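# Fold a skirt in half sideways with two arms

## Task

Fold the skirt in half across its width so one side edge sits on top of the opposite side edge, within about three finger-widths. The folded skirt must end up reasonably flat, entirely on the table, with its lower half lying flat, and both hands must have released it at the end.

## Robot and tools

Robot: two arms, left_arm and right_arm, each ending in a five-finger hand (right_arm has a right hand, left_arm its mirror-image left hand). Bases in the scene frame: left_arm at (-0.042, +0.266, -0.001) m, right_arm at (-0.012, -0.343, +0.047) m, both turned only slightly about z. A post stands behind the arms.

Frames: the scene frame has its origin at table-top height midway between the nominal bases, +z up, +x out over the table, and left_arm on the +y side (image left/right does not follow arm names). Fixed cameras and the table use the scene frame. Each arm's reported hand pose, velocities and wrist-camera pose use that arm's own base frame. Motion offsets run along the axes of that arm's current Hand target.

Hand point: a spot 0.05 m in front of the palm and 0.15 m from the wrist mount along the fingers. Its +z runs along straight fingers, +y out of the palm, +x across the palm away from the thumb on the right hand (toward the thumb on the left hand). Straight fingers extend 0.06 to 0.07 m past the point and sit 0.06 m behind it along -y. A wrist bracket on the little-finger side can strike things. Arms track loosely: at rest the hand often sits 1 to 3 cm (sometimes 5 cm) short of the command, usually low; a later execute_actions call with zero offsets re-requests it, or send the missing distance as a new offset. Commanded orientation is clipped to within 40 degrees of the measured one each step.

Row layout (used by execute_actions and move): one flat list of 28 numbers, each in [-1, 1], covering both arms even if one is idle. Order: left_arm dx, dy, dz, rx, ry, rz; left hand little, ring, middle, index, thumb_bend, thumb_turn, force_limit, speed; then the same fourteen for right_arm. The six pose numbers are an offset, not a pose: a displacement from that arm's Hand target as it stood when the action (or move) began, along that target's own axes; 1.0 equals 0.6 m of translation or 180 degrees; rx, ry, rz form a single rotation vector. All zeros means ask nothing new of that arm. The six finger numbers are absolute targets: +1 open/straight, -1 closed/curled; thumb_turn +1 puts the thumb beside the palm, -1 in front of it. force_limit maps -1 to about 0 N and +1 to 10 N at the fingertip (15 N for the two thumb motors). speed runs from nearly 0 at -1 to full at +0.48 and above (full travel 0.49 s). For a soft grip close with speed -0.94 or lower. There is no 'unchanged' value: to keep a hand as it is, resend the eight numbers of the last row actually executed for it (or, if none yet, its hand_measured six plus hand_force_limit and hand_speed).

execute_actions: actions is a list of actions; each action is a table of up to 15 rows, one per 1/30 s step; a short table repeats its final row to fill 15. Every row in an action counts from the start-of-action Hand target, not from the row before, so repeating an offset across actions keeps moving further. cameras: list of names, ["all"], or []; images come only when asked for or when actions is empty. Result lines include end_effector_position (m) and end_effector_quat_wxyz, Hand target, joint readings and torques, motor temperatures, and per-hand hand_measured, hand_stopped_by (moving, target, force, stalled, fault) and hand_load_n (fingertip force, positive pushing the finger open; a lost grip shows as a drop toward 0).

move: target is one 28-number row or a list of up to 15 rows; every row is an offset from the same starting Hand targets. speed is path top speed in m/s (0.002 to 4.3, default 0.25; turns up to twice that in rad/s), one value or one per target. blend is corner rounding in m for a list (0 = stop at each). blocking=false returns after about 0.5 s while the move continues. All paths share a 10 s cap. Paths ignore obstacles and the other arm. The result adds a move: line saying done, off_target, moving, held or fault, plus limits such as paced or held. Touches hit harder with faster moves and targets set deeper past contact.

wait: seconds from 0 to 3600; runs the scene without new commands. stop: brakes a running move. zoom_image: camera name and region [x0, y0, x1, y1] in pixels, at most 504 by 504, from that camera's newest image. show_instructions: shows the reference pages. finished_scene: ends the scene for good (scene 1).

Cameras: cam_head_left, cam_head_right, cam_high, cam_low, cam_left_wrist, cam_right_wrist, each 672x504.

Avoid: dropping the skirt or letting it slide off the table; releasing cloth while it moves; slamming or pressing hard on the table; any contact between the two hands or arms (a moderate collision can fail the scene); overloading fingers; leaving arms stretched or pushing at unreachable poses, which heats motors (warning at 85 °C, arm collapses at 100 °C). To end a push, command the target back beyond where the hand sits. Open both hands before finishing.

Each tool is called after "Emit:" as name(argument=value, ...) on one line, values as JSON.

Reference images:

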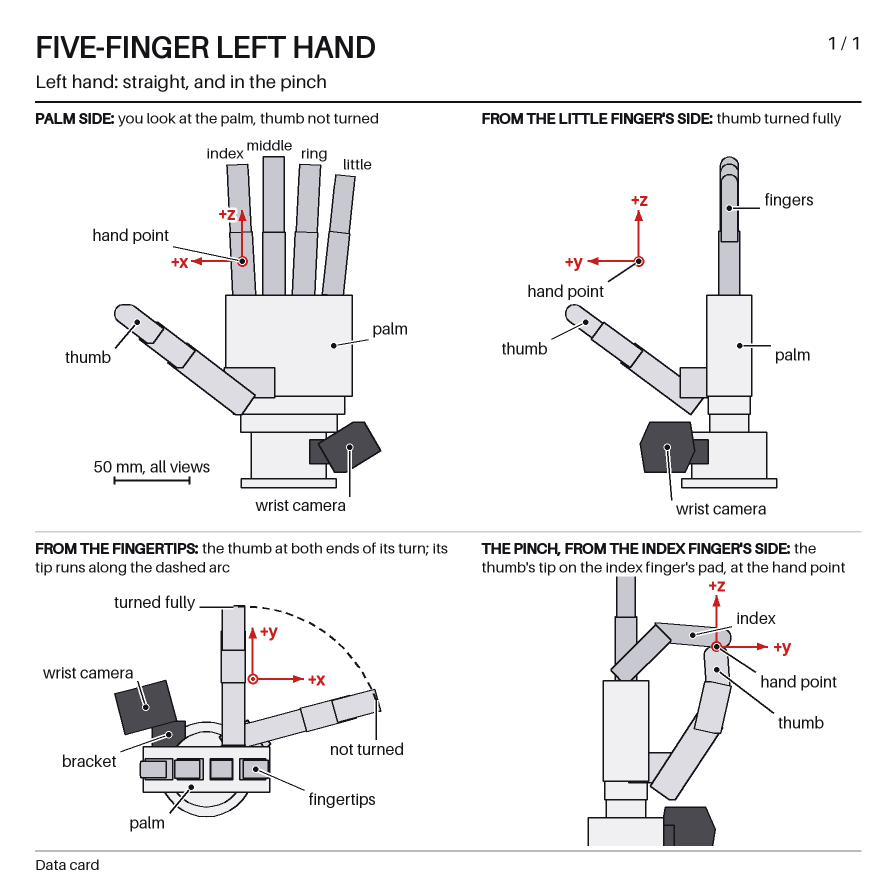

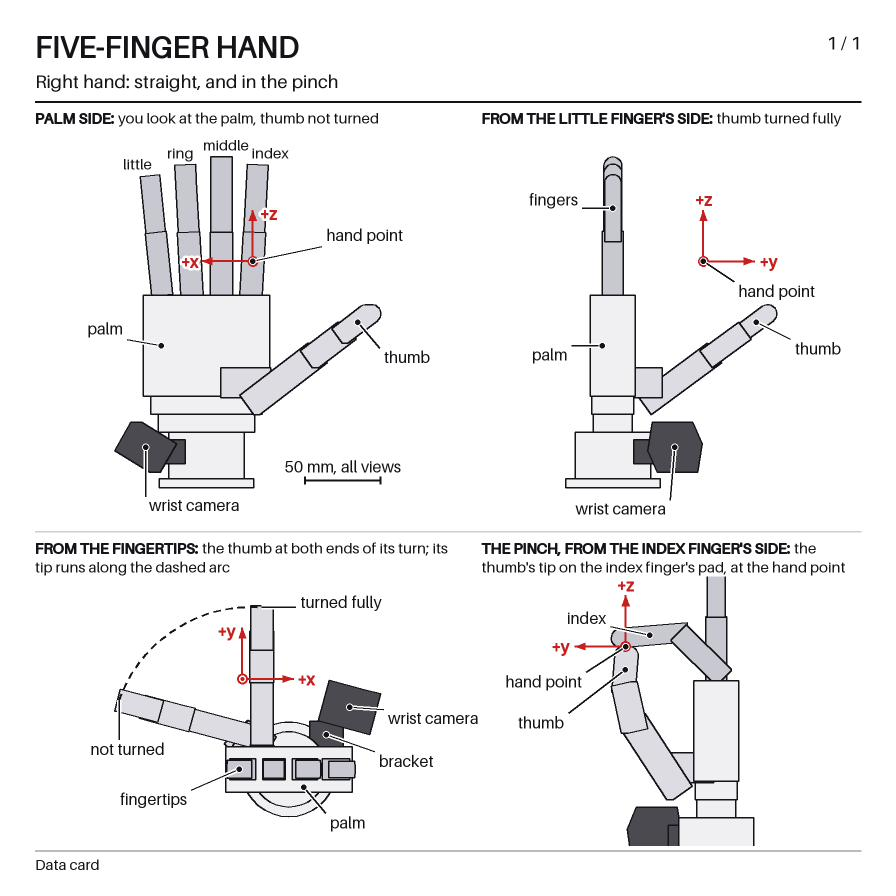

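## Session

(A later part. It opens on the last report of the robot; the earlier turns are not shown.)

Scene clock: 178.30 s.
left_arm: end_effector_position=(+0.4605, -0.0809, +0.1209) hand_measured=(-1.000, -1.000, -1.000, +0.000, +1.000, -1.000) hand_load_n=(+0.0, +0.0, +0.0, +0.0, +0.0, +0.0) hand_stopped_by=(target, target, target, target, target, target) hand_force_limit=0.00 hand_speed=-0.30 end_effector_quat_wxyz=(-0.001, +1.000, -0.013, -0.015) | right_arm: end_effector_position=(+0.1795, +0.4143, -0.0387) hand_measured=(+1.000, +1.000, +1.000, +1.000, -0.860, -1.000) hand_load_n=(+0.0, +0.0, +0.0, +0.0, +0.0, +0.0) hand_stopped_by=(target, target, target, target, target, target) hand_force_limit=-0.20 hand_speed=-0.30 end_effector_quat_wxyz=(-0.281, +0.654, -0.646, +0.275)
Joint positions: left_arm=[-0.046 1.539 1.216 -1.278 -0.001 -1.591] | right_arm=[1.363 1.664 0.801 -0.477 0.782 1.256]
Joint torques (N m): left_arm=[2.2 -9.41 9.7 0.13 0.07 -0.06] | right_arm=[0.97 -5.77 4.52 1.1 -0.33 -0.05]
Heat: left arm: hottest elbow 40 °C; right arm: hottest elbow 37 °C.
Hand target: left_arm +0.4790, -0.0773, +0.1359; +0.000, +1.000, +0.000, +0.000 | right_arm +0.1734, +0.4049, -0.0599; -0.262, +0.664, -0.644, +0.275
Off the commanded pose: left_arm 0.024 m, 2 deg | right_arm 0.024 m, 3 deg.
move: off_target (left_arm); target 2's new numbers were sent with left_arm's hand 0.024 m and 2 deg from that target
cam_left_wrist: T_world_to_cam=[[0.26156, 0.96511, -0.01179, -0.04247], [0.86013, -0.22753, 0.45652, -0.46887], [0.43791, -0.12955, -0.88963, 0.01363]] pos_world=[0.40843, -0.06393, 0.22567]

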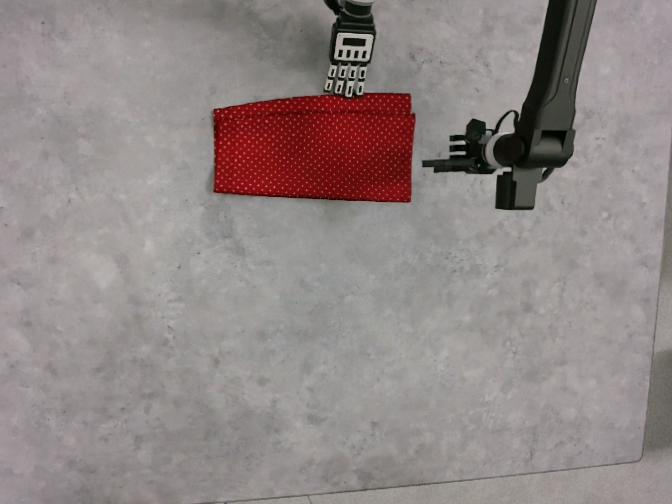

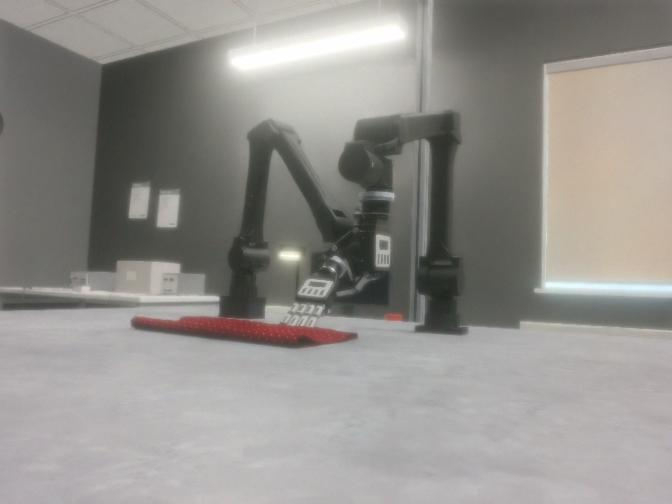

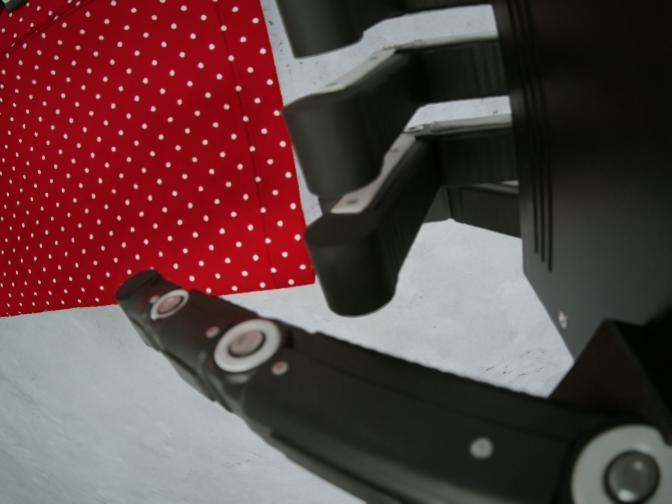

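Emit:
move(target=[0.035,0.0062,0.1232,0,0,0,-1,-1,-1,0,1,-1,0.0,-0.3,0,0,0,0,0,0,1,1,1,1,-0.86,-1,-0.2,-0.3], speed=0.12, cameras=["cam_high","cam_low","cam_left_wrist"])

Emit:
zoom_image(camera="cam_low", region=[250, 290, 390, 370])

Scene clock: 179.80 s.
left_arm: end_effector_position=(+0.4978, -0.0825, +0.0648) hand_measured=(-1.000, -1.000, -1.000, +0.000, +1.000, -1.000) hand_load_n=(+0.0, +0.0, +0.0, +0.0, +0.0, +0.0) hand_stopped_by=(target, target, target, target, target, target) hand_force_limit=0.00 hand_speed=-0.30 end_effector_quat_wxyz=(-0.001, +1.000, -0.010, -0.002) | right_arm: end_effector_position=(+0.1795, +0.4143, -0.0387) hand_measured=(+1.000, +1.000, +1.000, +1.000, -0.860, -1.000) hand_load_n=(+0.0, +0.0, +0.5, +0.0, +0.0, +0.0) hand_stopped_by=(target, target, target, target, target, target) hand_force_limit=-0.20 hand_speed=-0.30 end_effector_quat_wxyz=(-0.281, +0.654, -0.646, +0.275)
Joint positions: left_arm=[-0.046 1.669 1.216 -1.122 -0.001 -1.597] | right_arm=[1.363 1.664 0.801 -0.477 0.782 1.256]
Joint torques (N m): left_arm=[1.67 -11.05 5.53 1.05 0.07 -0.07] | right_arm=[0.97 -5.89 4.51 1.11 -0.32 -0.04]
Heat: left arm: hottest elbow 40 °C; right arm: hottest elbow 37 °C.
Hand target: left_arm +0.5001, -0.0809, +0.0620; +0.000, +1.000, +0.000, +0.000 | right_arm +0.1734, +0.4049, -0.0599; -0.262, +0.664, -0.644, +0.275
Off the commanded pose: left_arm 0.004 m, 1 deg | right_arm 0.024 m, 3 deg.
move: done
cam_left_wrist: T_world_to_cam=[[0.2559, 0.96668, -0.00625, -0.04877], [0.84971, -0.22184, 0.47831, -0.47148], [0.46099, -0.12771, -0.87817, -0.06485]] pos_world=[0.443, -0.06573, 0.16826]

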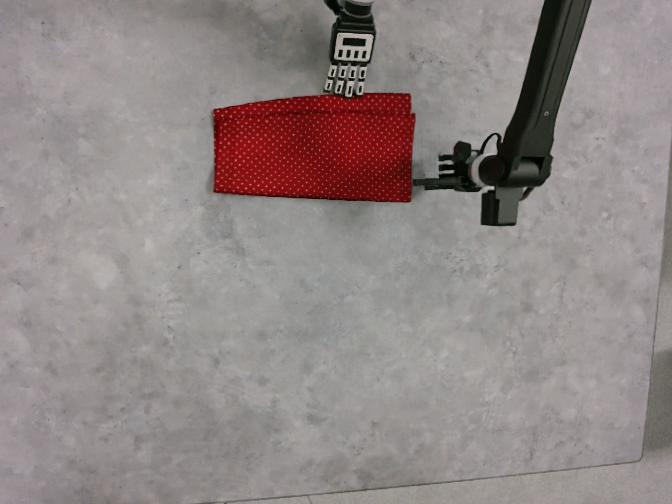

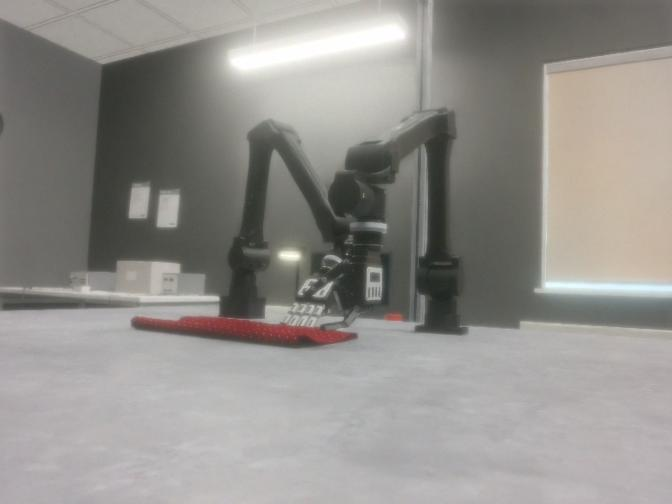

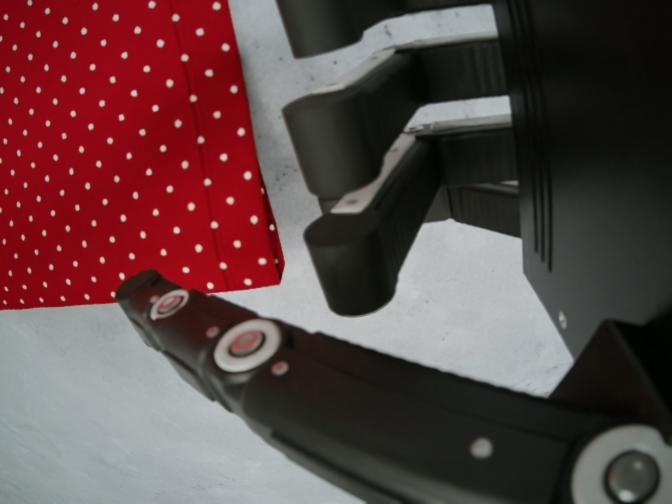

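Scaled by 3.600.

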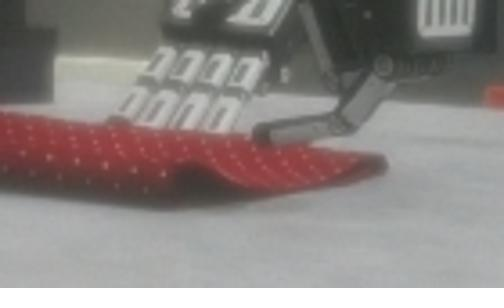

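Emit:
move(target=[[0.01,0,0.0517,0,0,0,-1,-1,-1,0,1,-1,0.0,-0.3,0,0,0,0,0,0,1,1,1,1,-0.86,-1,-0.2,-0.3],[0.01,0.05,0.0517,0,0,0,-1,-1,-1,0,1,-1,0.0,-0.3,0,0,0,0,0,0,1,1,1,1,-0.86,-1,-0.2,-0.3]], speed=0.06, cameras=["cam_high","cam_low","cam_left_wrist"])

Emit:
zoom_image(camera="cam_low", region=[250, 290, 390, 370])

Scene clock: 182.33 s.
left_arm: end_effector_position=(+0.5037, -0.1088, +0.0355) hand_measured=(-1.000, -1.000, -1.000, +0.000, +1.000, -1.000) hand_load_n=(+0.0, +0.0, +0.0, +0.0, +0.0, +0.0) hand_stopped_by=(target, target, target, target, target, target) hand_force_limit=0.00 hand_speed=-0.30 end_effector_quat_wxyz=(+0.000, +1.000, -0.007, +0.000) | right_arm: end_effector_position=(+0.1795, +0.4143, -0.0387) hand_measured=(+1.000, +1.000, +1.000, +1.000, -0.860, -1.000) hand_load_n=(+0.0, +0.0, +0.5, +0.0, +0.0, +0.0) hand_stopped_by=(target, target, target, target, target, target) hand_force_limit=-0.20 hand_speed=-0.30 end_effector_quat_wxyz=(-0.281, +0.654, -0.646, +0.275)
Joint positions: left_arm=[-0.101 1.721 1.197 -1.048 -0.001 -1.658] | right_arm=[1.363 1.664 0.801 -0.477 0.782 1.256]
Joint torques (N m): left_arm=[1.03 -11.11 5.59 0.99 0.05 -0.06] | right_arm=[0.97 -5.83 4.53 1.1 -0.34 -0.05]
Heat: left arm: hottest elbow 39 °C; right arm: hottest waist 36 °C.
Hand target: left_arm +0.5060, -0.1108, +0.0309; +0.000, +1.000, +0.000, +0.000 | right_arm +0.1734, +0.4049, -0.0599; -0.262, +0.664, -0.644, +0.275
Off the commanded pose: left_arm 0.006 m, 1 deg | right_arm 0.024 m, 3 deg.
move: done
cam_left_wrist: T_world_to_cam=[[0.24967, 0.96831, -0.00575, -0.02175], [0.84927, -0.21612, 0.4817, -0.4676], [0.4652, -0.12515, -0.87631, -0.09855]] pos_world=[0.4484, -0.09233, 0.13876]

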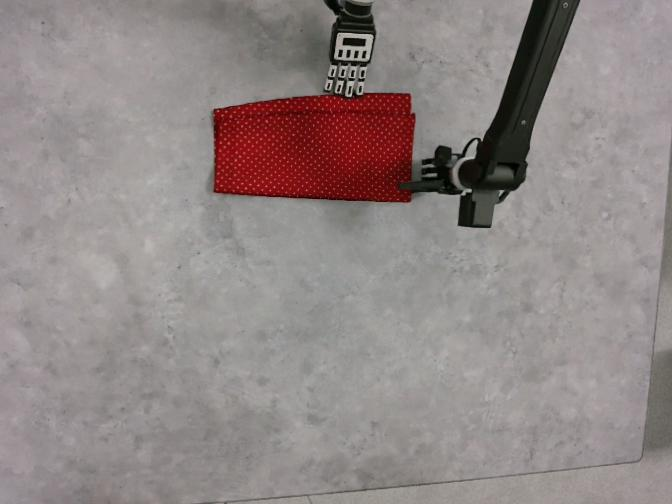

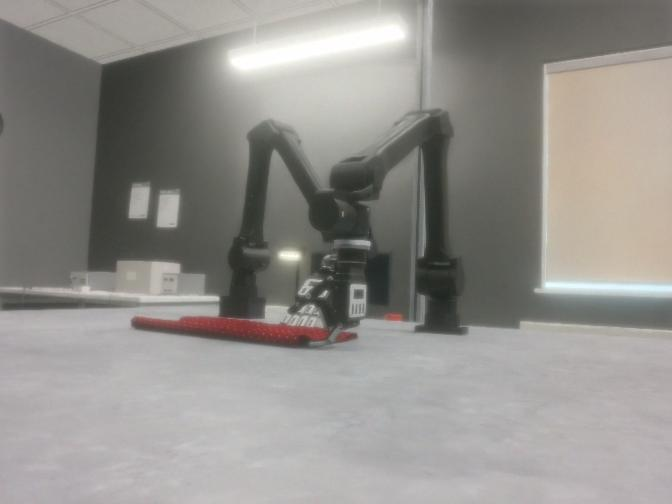

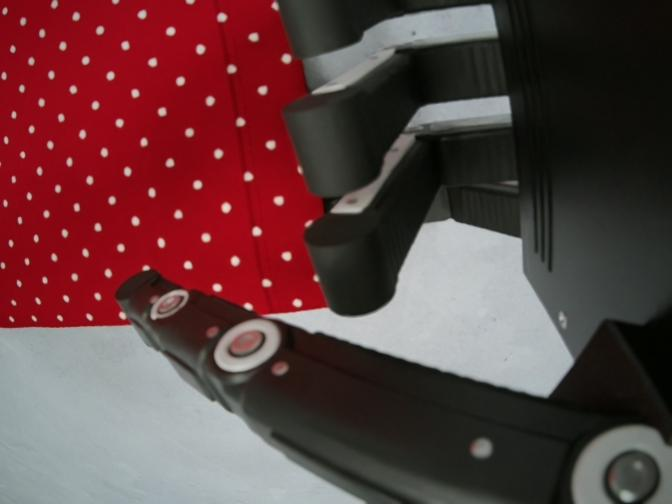

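Scaled by 3.600.

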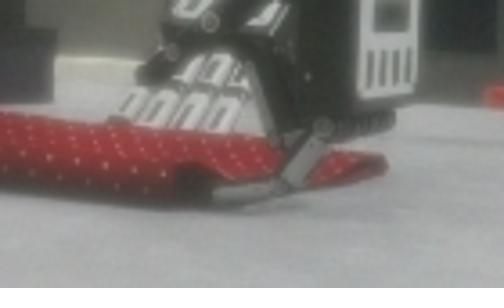

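Emit:
move(target=[0,0.042,0,0,0,0,-1,-1,-1,0,1,-1,0.0,-0.3,0,0,0,0,0,0,1,1,1,1,-0.86,-1,-0.2,-0.3], speed=0.05, cameras=["cam_high","cam_low","cam_left_wrist"])

Emit:
zoom_image(camera="cam_low", region=[250, 290, 390, 370])

Emit:
zoom_image(camera="cam_high", region=[330, 80, 480, 220])

Scene clock: 183.57 s.
left_arm: end_effector_position=(+0.5010, -0.1304, +0.0335) hand_measured=(-1.000, -1.000, -1.000, +0.000, +1.000, -1.000) hand_load_n=(+0.0, +0.0, +0.0, +0.0, +0.0, +0.0) hand_stopped_by=(target, target, target, target, target, target) hand_force_limit=0.00 hand_speed=-0.30 end_effector_quat_wxyz=(-0.001, +1.000, -0.003, -0.002) | right_arm: end_effector_position=(+0.1795, +0.4143, -0.0387) hand_measured=(+1.000, +1.000, +1.000, +1.000, -0.860, -1.000) hand_load_n=(+0.0, +0.0, +0.5, +0.0, +0.0, +0.0) hand_stopped_by=(target, target, target, target, target, target) hand_force_limit=-0.20 hand_speed=-0.30 end_effector_quat_wxyz=(-0.281, +0.654, -0.646, +0.275)
Joint positions: left_arm=[-0.147 1.725 1.197 -1.048 -0.001 -1.713] | right_arm=[1.363 1.664 0.801 -0.477 0.782 1.256]
Joint torques (N m): left_arm=[0.62 -10.93 6.3 0.88 0.06 -0.05] | right_arm=[0.97 -5.89 4.52 1.09 -0.33 -0.05]
Heat: left arm: hottest elbow 39 °C; right arm: hottest waist 36 °C.
Hand target: left_arm +0.5060, -0.1361, +0.0308; +0.000, +1.000, +0.000, +0.000 | right_arm +0.1734, +0.4049, -0.0599; -0.262, +0.664, -0.644, +0.275
Off the commanded pose: left_arm 0.008 m, 0 deg | right_arm 0.024 m, 3 deg.
move: done
cam_left_wrist: T_world_to_cam=[[0.24186, 0.97029, -0.00608, 0.0041], [0.85295, -0.20962, 0.47806, -0.4699], [0.46258, -0.12081, -0.87831, -0.09985]] pos_world=[0.446, -0.11454, 0.13696]

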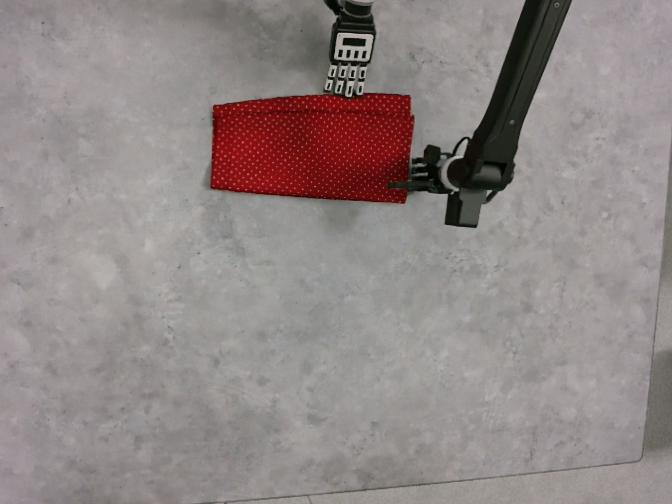

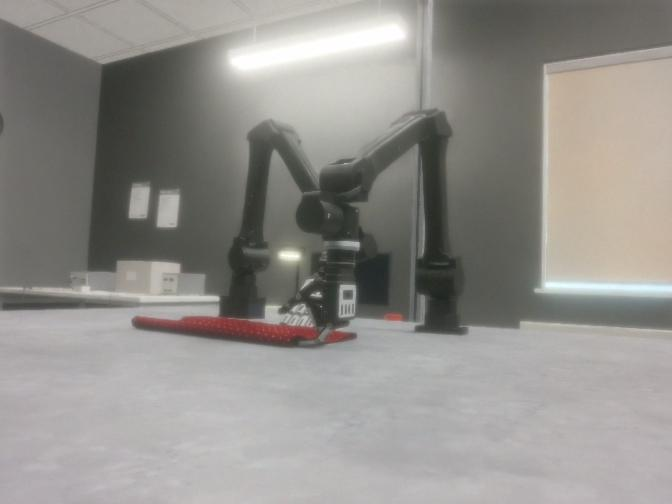

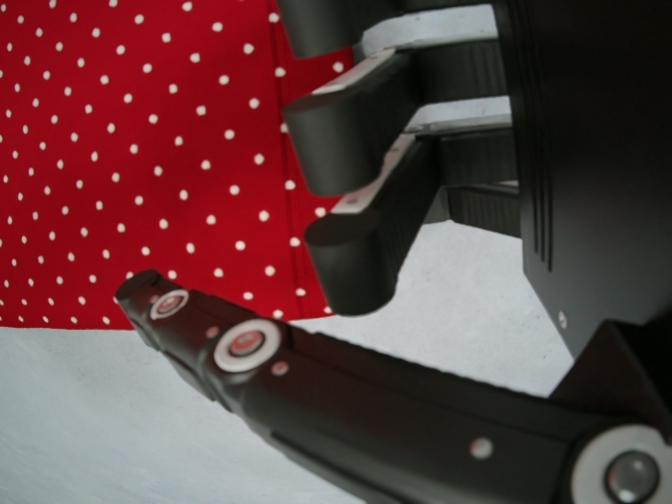

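Scaled by 3.600.

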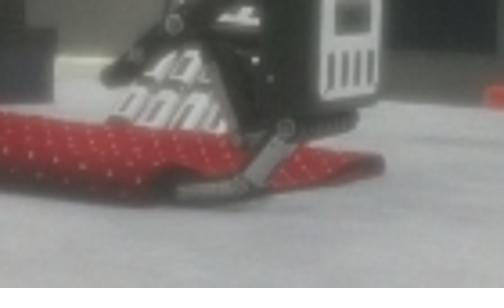

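Scaled by 3.360.

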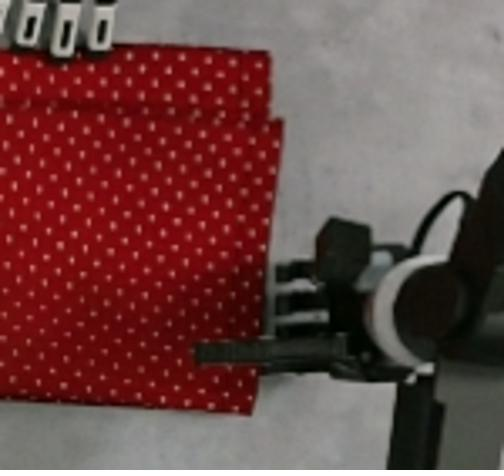

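Emit:
zoom_image(camera="cam_low", region=[280, 325, 340, 355])

Scaled by 8.400.

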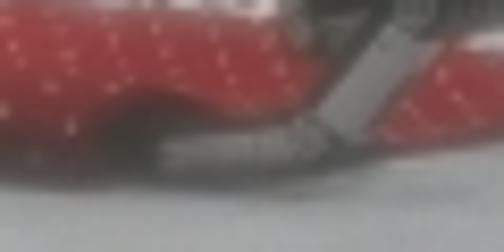

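Emit:
move(target=[[0,-0.03,0,0,0,0,-1,-1,-1,0,1,-1,0.0,-0.3,0,0,0,0,0,0,1,1,1,1,-0.86,-1,-0.2,-0.3],[0.01,-0.03,-0.012,0,0,0,-1,-1,-1,0,1,-1,0.0,-0.3,0,0,0,0,0,0,1,1,1,1,-0.86,-1,-0.2,-0.3],[0.01,0.03,-0.012,0,0,0,-1,-1,-1,0,1,-1,0.0,-0.3,0,0,0,0,0,0,1,1,1,1,-0.86,-1,-0.2,-0.3]], speed=0.05, cameras=["cam_high","cam_low","cam_left_wrist"])

Emit:
zoom_image(camera="cam_low", region=[280, 315, 350, 355])

Emit:
zoom_image(camera="cam_high", region=[330, 80, 480, 220])

Scene clock: 186.83 s.
left_arm: end_effector_position=(+0.4982, -0.1464, +0.0319) hand_measured=(-1.000, -1.000, -1.000, +0.000, +1.000, -1.000) hand_load_n=(+0.0, +0.0, +0.0, -1.5, +0.0, +0.0) hand_stopped_by=(target, target, target, target, target, target) hand_force_limit=0.00 hand_speed=-0.30 end_effector_quat_wxyz=(-0.002, +1.000, -0.003, -0.006) | right_arm: end_effector_position=(+0.1795, +0.4143, -0.0387) hand_measured=(+1.000, +1.000, +1.000, +1.000, -0.860, -1.000) hand_load_n=(+0.0, +0.0, +0.5, +0.0, +0.0, +0.0) hand_stopped_by=(target, target, target, target, target, target) hand_force_limit=-0.20 hand_speed=-0.30 end_effector_quat_wxyz=(-0.281, +0.654, -0.646, +0.275)
Joint positions: left_arm=[-0.181 1.731 1.202 -1.054 -0.001 -1.746] | right_arm=[1.363 1.664 0.801 -0.477 0.782 1.256]
Joint torques (N m): left_arm=[0.56 -10.75 8.55 0.14 0.06 -0.05] | right_arm=[1.03 -5.83 4.51 1.1 -0.33 -0.05]
Heat: left arm: hottest elbow 39 °C; right arm: hottest waist 36 °C.
Hand target: left_arm +0.5120, -0.1542, +0.0380; +0.000, +1.000, -0.001, +0.000 | right_arm +0.1734, +0.4049, -0.0599; -0.262, +0.664, -0.644, +0.275
Off the commanded pose: left_arm 0.017 m, 1 deg | right_arm 0.024 m, 3 deg.
move: off_target (left_arm)
cam_left_wrist: T_world_to_cam=[[0.24254, 0.97012, -0.00635, 0.01981], [0.85631, -0.211, 0.4714, -0.47175], [0.45598, -0.11977, -0.8819, -0.09836]] pos_world=[0.44401, -0.13054, 0.13577]

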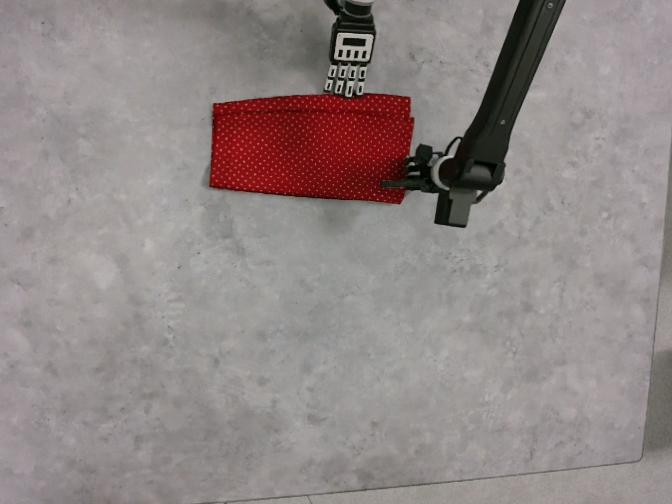

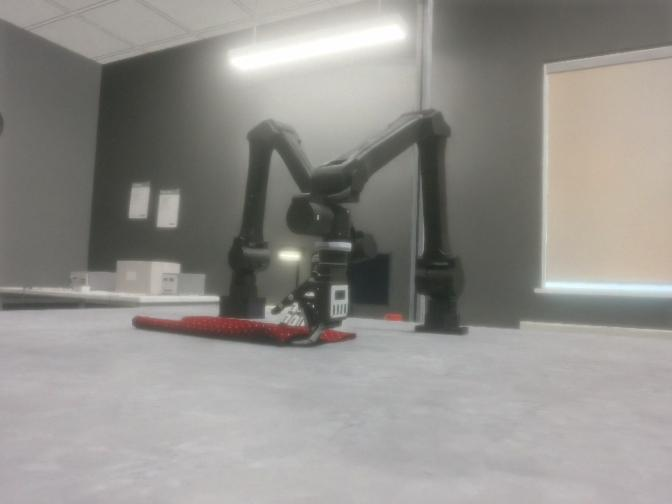

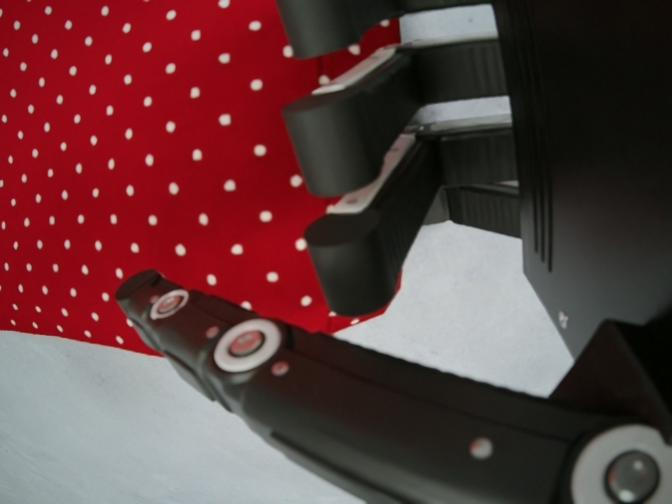

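Scaled by 7.200.

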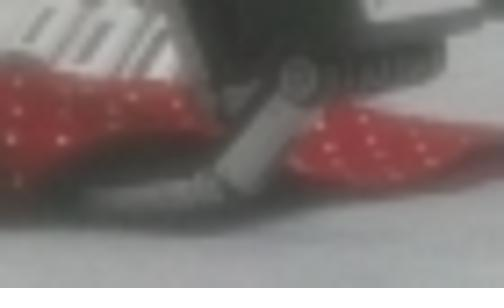

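Scaled by 3.360.

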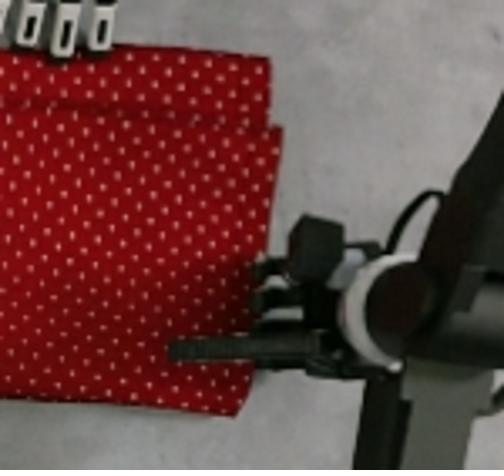

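Emit:
move(target=[-0.1167,-0.005,-0.0067,0,0,0,-1,-1,-1,0,1,-1,0.0,-0.3,0,0,0,0,0,0,1,1,1,1,-0.86,-1,-0.2,-0.3], speed=0.06, cameras=["cam_high","cam_low","cam_left_wrist"])

Emit:
zoom_image(camera="cam_low", region=[270, 305, 370, 355])

Emit:
zoom_image(camera="cam_high", region=[330, 80, 480, 220])

Scene clock: 188.77 s.
left_arm: end_effector_position=(+0.4429, -0.1465, +0.0383) hand_measured=(-1.000, -1.000, -1.000, +0.000, +1.000, -1.000) hand_load_n=(+0.0, +0.0, +0.0, +0.0, -0.5, +0.0) hand_stopped_by=(target, target, target, target, target, target) hand_force_limit=0.00 hand_speed=-0.30 end_effector_quat_wxyz=(-0.002, +1.000, -0.003, -0.009) | right_arm: end_effector_position=(+0.1795, +0.4143, -0.0387) hand_measured=(+1.000, +1.000, +1.000, +1.000, -0.860, -1.000) hand_load_n=(+0.0, +0.0, +0.5, +0.0, +0.0, +0.0) hand_stopped_by=(target, target, target, target, target, target) hand_force_limit=-0.20 hand_speed=-0.30 end_effector_quat_wxyz=(-0.281, +0.654, -0.646, +0.275)
Joint positions: left_arm=[-0.205 1.6 1.049 -1.038 -0.001 -1.771] | right_arm=[1.363 1.664 0.801 -0.477 0.782 1.256]
Joint torques (N m): left_arm=[0.5 -11.11 4.78 0.99 0.07 -0.06] | right_arm=[0.91 -5.89 4.52 1.1 -0.33 -0.05]
Heat: left arm: hottest elbow 39 °C; right arm: hottest waist 36 °C.
Hand target: left_arm +0.4420, -0.1511, +0.0421; +0.000, +1.000, +0.000, +0.000 | right_arm +0.1734, +0.4049, -0.0599; -0.262, +0.664, -0.644, +0.275
Off the commanded pose: left_arm 0.006 m, 1 deg | right_arm 0.024 m, 3 deg.
move: done
cam_left_wrist: T_world_to_cam=[[0.24141, 0.9704, -0.00632, 0.03391], [0.85899, -0.21065, 0.46665, -0.42838], [0.45151, -0.11809, -0.88442, -0.06518]] pos_world=[0.38922, -0.13084, 0.14247]

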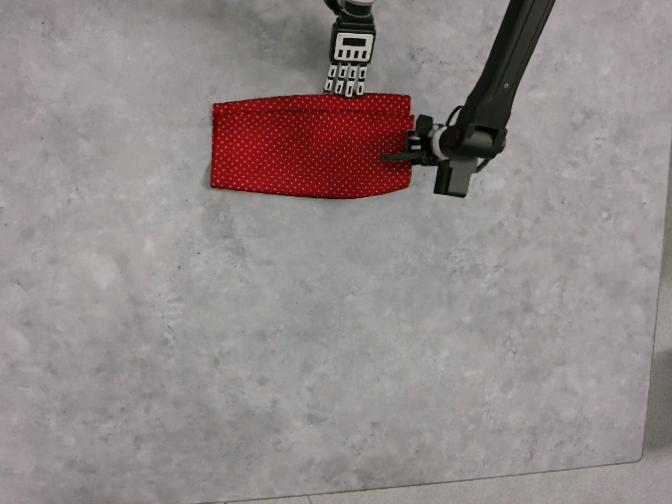

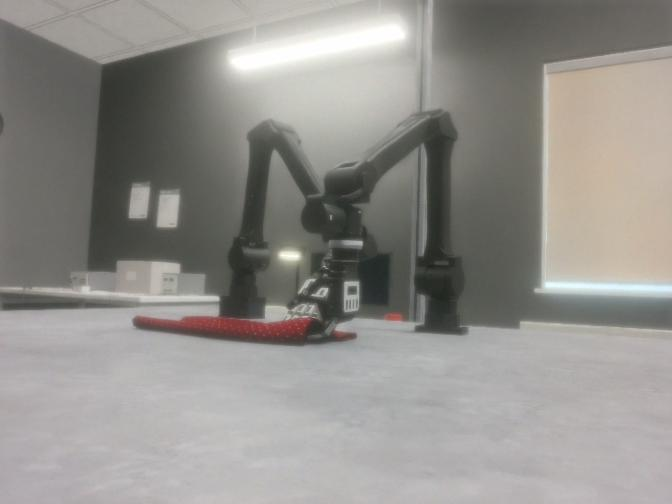

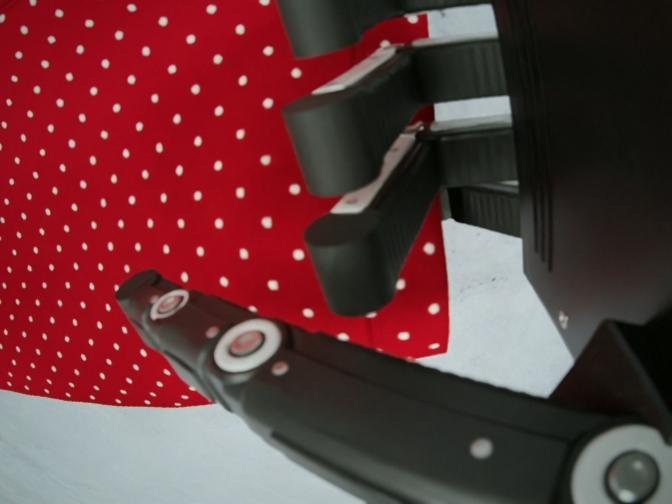

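Scaled by 5.040.

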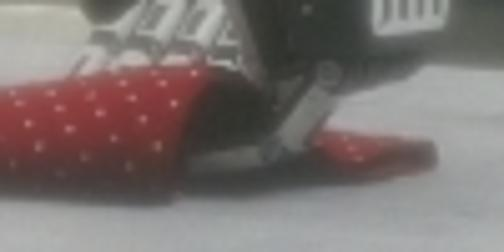

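Scaled by 3.360.

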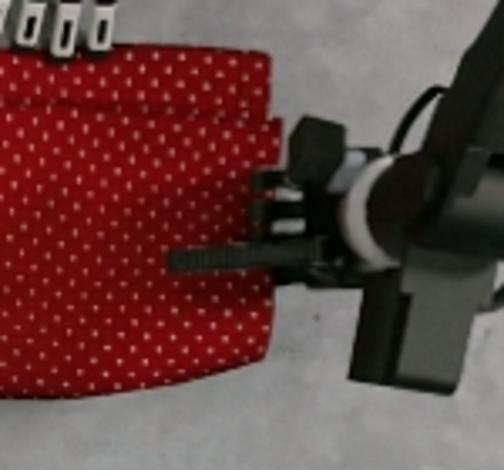

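Emit:
move(target=[-0.1083,-0.0047,0,0,0,0,-1,-1,-1,0,1,-1,0.0,-0.3,0,0,0,0,0,0,1,1,1,1,-0.86,-1,-0.2,-0.3], speed=0.06, cameras=["cam_high","cam_low","cam_left_wrist"])

Emit:
zoom_image(camera="cam_low", region=[270, 305, 370, 355])

Emit:
zoom_image(camera="cam_high", region=[330, 60, 480, 200])

Scene clock: 190.43 s.
left_arm: end_effector_position=(+0.3777, -0.1442, +0.0396) hand_measured=(-1.000, -1.000, -1.000, +0.000, +1.000, -1.000) hand_load_n=(+0.0, +0.0, +0.0, +0.0, +0.0, +0.0) hand_stopped_by=(target, target, target, target, target, target) hand_force_limit=0.00 hand_speed=-0.30 end_effector_quat_wxyz=(-0.002, +1.000, -0.003, -0.008) | right_arm: end_effector_position=(+0.1795, +0.4143, -0.0387) hand_measured=(+1.000, +1.000, +1.000, +1.000, -0.860, -1.000) hand_load_n=(+0.0, +0.0, +0.5, +0.0, +0.0, +0.0) hand_stopped_by=(target, target, target, target, target, target) hand_force_limit=-0.20 hand_speed=-0.30 end_effector_quat_wxyz=(-0.281, +0.654, -0.646, +0.275)
Joint positions: left_arm=[-0.236 1.441 0.871 -1.017 -0.001 -1.801] | right_arm=[1.363 1.664 0.801 -0.477 0.782 1.256]
Joint torques (N m): left_arm=[0.5 -8.7 4.78 1.01 0.07 -0.06] | right_arm=[0.97 -5.83 4.52 1.1 -0.33 -0.05]
Heat: left arm: hottest elbow 39 °C; right arm: hottest waist 36 °C.
Hand target: left_arm +0.3770, -0.1482, +0.0422; +0.000, +1.000, +0.000, +0.000 | right_arm +0.1734, +0.4049, -0.0599; -0.262, +0.664, -0.644, +0.275
Off the commanded pose: left_arm 0.005 m, 1 deg | right_arm 0.024 m, 3 deg.
move: done
cam_left_wrist: T_world_to_cam=[[0.24217, 0.97022, -0.00572, 0.04712], [0.85824, -0.21146, 0.46766, -0.37233], [0.45252, -0.11816, -0.88389, -0.03464]] pos_world=[0.32382, -0.12854, 0.14377]

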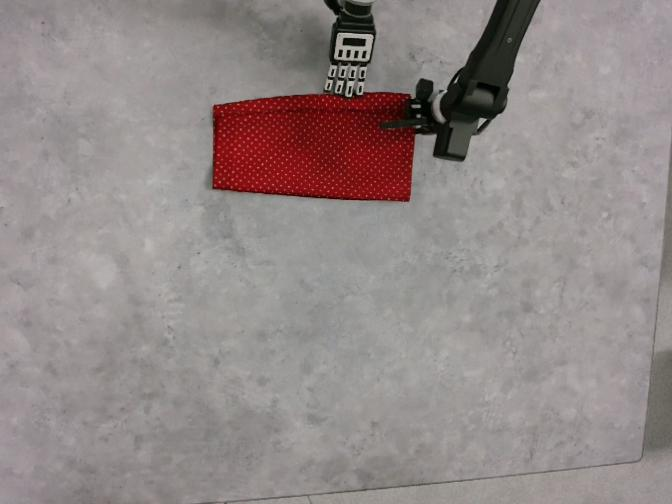

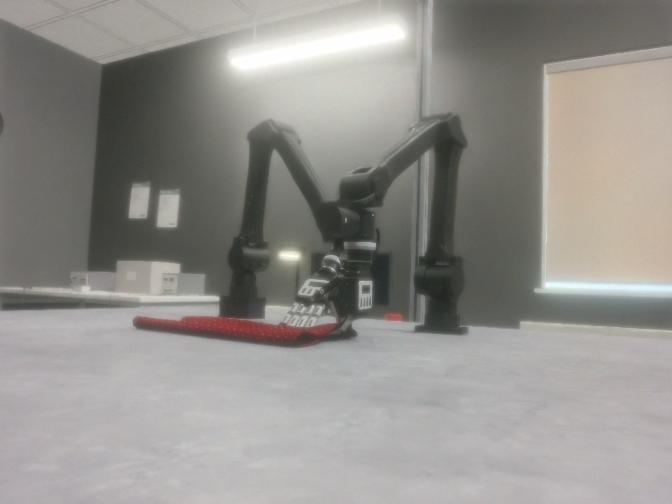

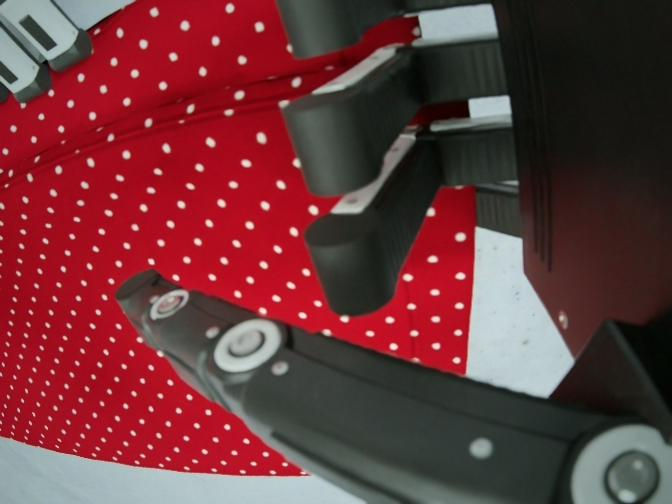

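Scaled by 5.040.

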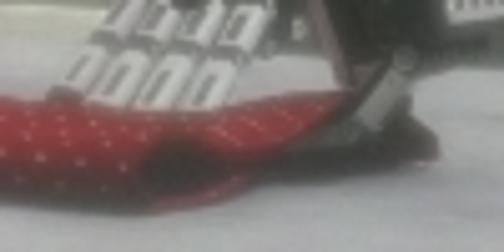

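Scaled by 3.360.

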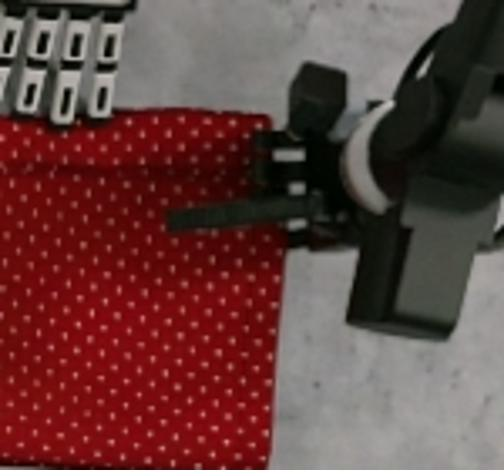

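Emit:
move(target=[-0.0417,-0.0018,0,0,0,0,-1,-1,-1,0,1,-1,0.0,-0.3,0,0,0,0,0,0,1,1,1,1,-0.86,-1,-0.2,-0.3], speed=0.06, cameras=["cam_high","cam_low","cam_left_wrist"])

Emit:
zoom_image(camera="cam_low", region=[270, 305, 370, 355])

Emit:
zoom_image(camera="cam_high", region=[330, 60, 480, 200])

Scene clock: 191.53 s.
left_arm: end_effector_position=(+0.3535, -0.1435, +0.0406) hand_measured=(-1.000, -1.000, -1.000, +0.000, +1.000, -1.000) hand_load_n=(+0.0, +0.0, +0.0, +0.5, +0.0, +0.0) hand_stopped_by=(target, target, target, target, target, target) hand_force_limit=0.00 hand_speed=-0.30 end_effector_quat_wxyz=(-0.002, +1.000, -0.003, -0.006) | right_arm: end_effector_position=(+0.1795, +0.4143, -0.0387) hand_measured=(+1.000, +1.000, +1.000, +1.000, -0.860, -1.000) hand_load_n=(+0.0, +0.0, +0.5, +0.0, +0.5, +0.0) hand_stopped_by=(target, target, target, target, target, target) hand_force_limit=-0.20 hand_speed=-0.30 end_effector_quat_wxyz=(-0.281, +0.654, -0.646, +0.275)
Joint positions: left_arm=[-0.251 1.376 0.808 -1.015 -0.001 -1.816] | right_arm=[1.363 1.664 0.801 -0.477 0.782 1.256]
Joint torques (N m): left_arm=[0.5 -7.71 4.78 0.92 0.07 -0.05] | right_arm=[1.03 -5.77 4.52 1.11 -0.33 -0.05]
Heat: left arm: hottest elbow 39 °C; right arm: hottest waist 36 °C.
Hand target: left_arm +0.3520, -0.1470, +0.0421; +0.000, +1.000, +0.000, +0.000 | right_arm +0.1734, +0.4049, -0.0599; -0.262, +0.664, -0.644, +0.275
Off the commanded pose: left_arm 0.004 m, 1 deg | right_arm 0.024 m, 3 deg.
move: done
cam_left_wrist: T_world_to_cam=[[0.24183, 0.9703, -0.00543, 0.05244], [0.85652, -0.21084, 0.47109, -0.35142], [0.45596, -0.11857, -0.88207, -0.02411]] pos_world=[0.29931, -0.12784, 0.14457]

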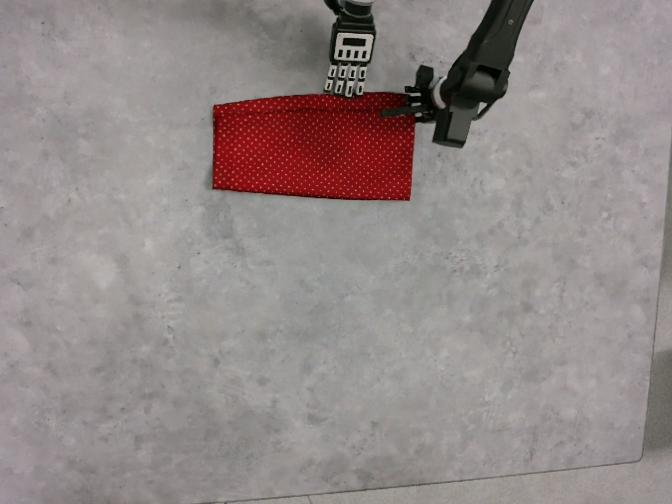

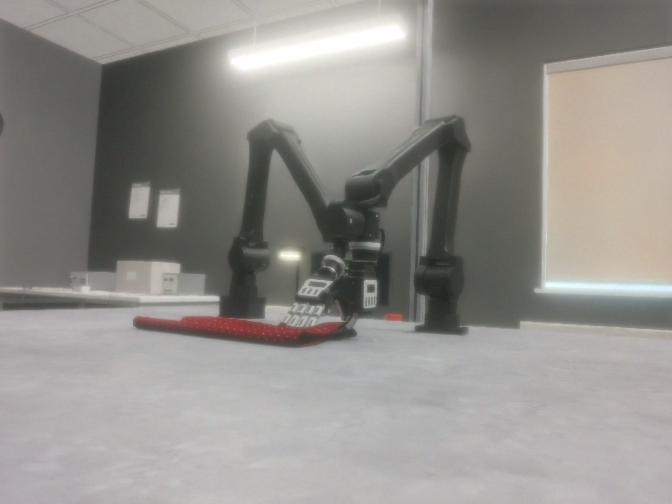

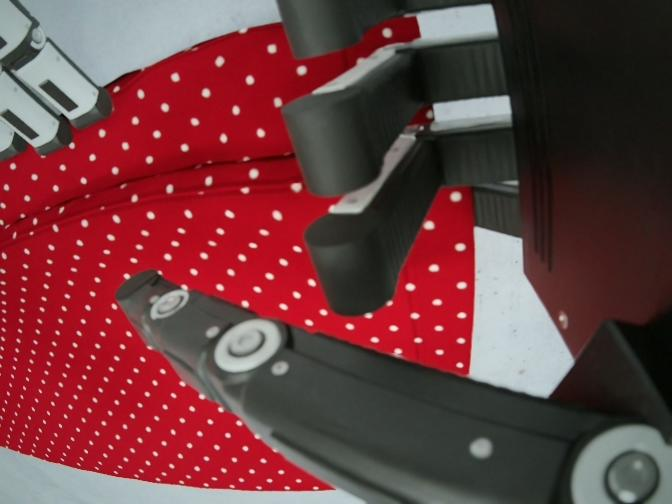

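Scaled by 5.040.

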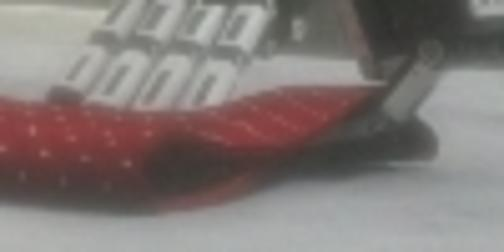

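Scaled by 3.360.

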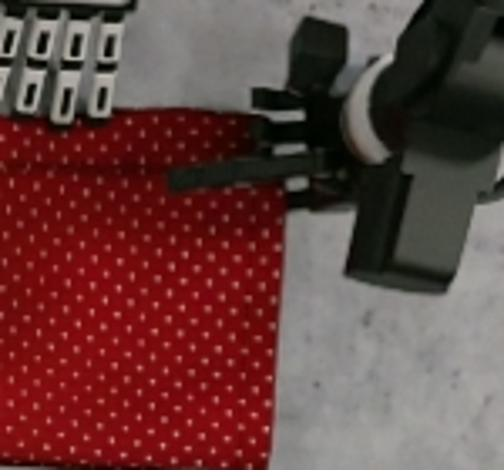

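Emit:
move(target=[[0,0,0,0,0,0,-1,-1,-1,0,0,-1,-0.3,-0.6,0,0,0,0,0,0,1,1,1,1,-0.86,-1,-0.2,-0.3],[0,0,0,0,0,0,-1,-1,-1,-0.35,0,-1,-0.3,-0.8,0,0,0,0,0,0,1,1,1,1,-0.86,-1,-0.2,-0.3]], speed=0.06, cameras=["cam_high","cam_low","cam_left_wrist"])

Emit:
zoom_image(camera="cam_low", region=[270, 305, 370, 355])

Emit:
zoom_image(camera="cam_high", region=[330, 60, 480, 200])

Scene clock: 194.10 s.
left_arm: end_effector_position=(+0.3535, -0.1437, +0.0406) hand_measured=(-1.000, -1.000, -1.000, -0.350, +0.472, -1.000) hand_load_n=(+0.0, +0.0, +0.0, +1.5, +5.0, +1.0) hand_stopped_by=(target, target, target, target, force, target) hand_force_limit=-0.30 hand_speed=-0.80 end_effector_quat_wxyz=(-0.002, +1.000, -0.003, -0.006) | right_arm: end_effector_position=(+0.1795, +0.4143, -0.0387) hand_measured=(+1.000, +1.000, +1.000, +1.000, -0.860, -1.000) hand_load_n=(+0.0, +0.0, +0.5, +0.0, +0.0, +0.0) hand_stopped_by=(target, target, target, target, target, target) hand_force_limit=-0.20 hand_speed=-0.30 end_effector_quat_wxyz=(-0.281, +0.654, -0.646, +0.275)
Joint positions: left_arm=[-0.252 1.376 0.808 -1.015 -0.001 -1.818] | right_arm=[1.363 1.664 0.801 -0.477 0.782 1.256]
Joint torques (N m): left_arm=[0.56 -7.71 4.77 0.92 0.07 -0.06] | right_arm=[0.97 -5.89 4.51 1.09 -0.33 -0.06]
Heat: left arm: hottest elbow 39 °C; right arm: hottest waist 36 °C.
Hand target: left_arm +0.3519, -0.1470, +0.0421; +0.000, +1.000, +0.000, +0.000 | right_arm +0.1734, +0.4049, -0.0599; -0.262, +0.664, -0.644, +0.275
Off the commanded pose: left_arm 0.004 m, 1 deg | right_arm 0.024 m, 3 deg.
move: done
cam_left_wrist: T_world_to_cam=[[0.24141, 0.97041, -0.00545, 0.05278], [0.85663, -0.21047, 0.47105, -0.35145], [0.45596, -0.11839, -0.88209, -0.02411]] pos_world=[0.29931, -0.12804, 0.14457]

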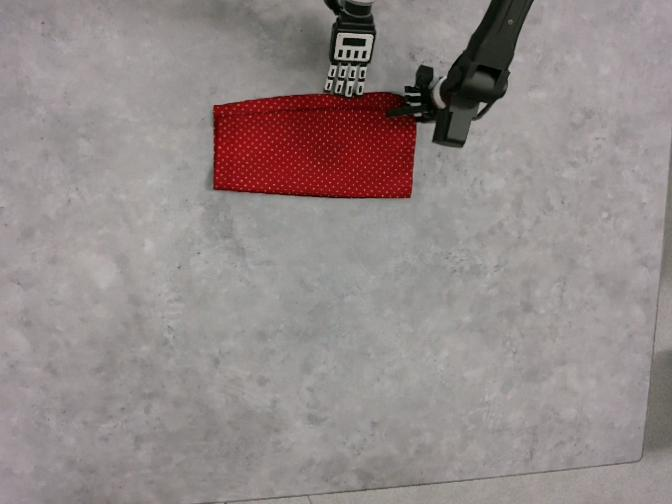

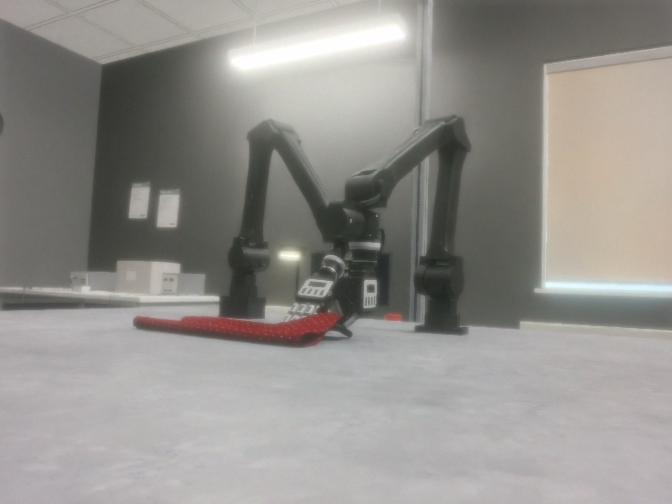

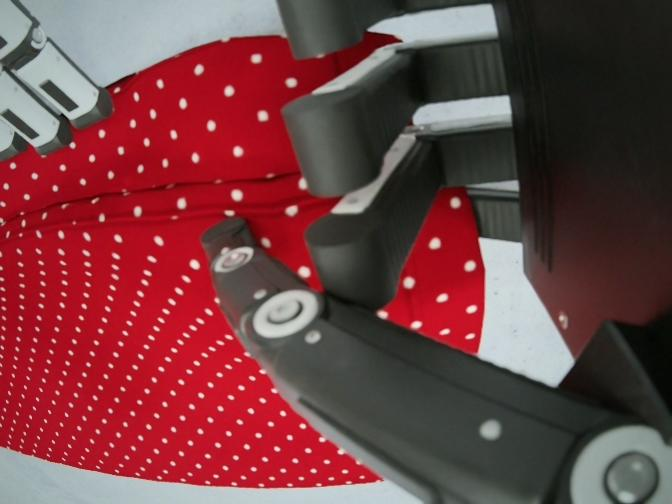

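Scaled by 5.040.

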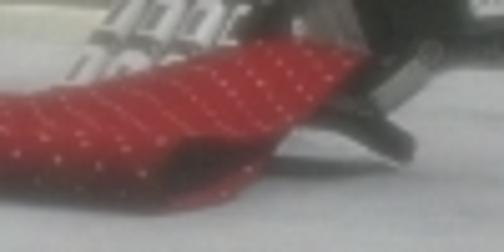

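Scaled by 3.360.

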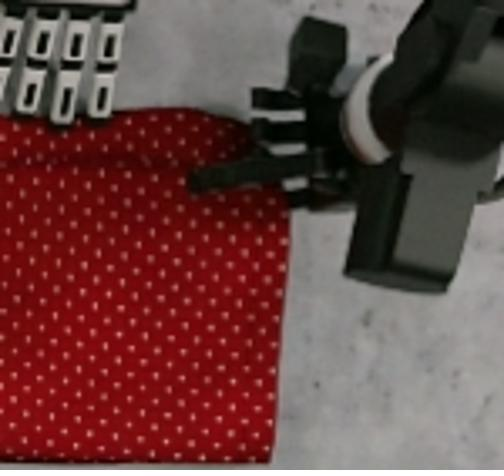

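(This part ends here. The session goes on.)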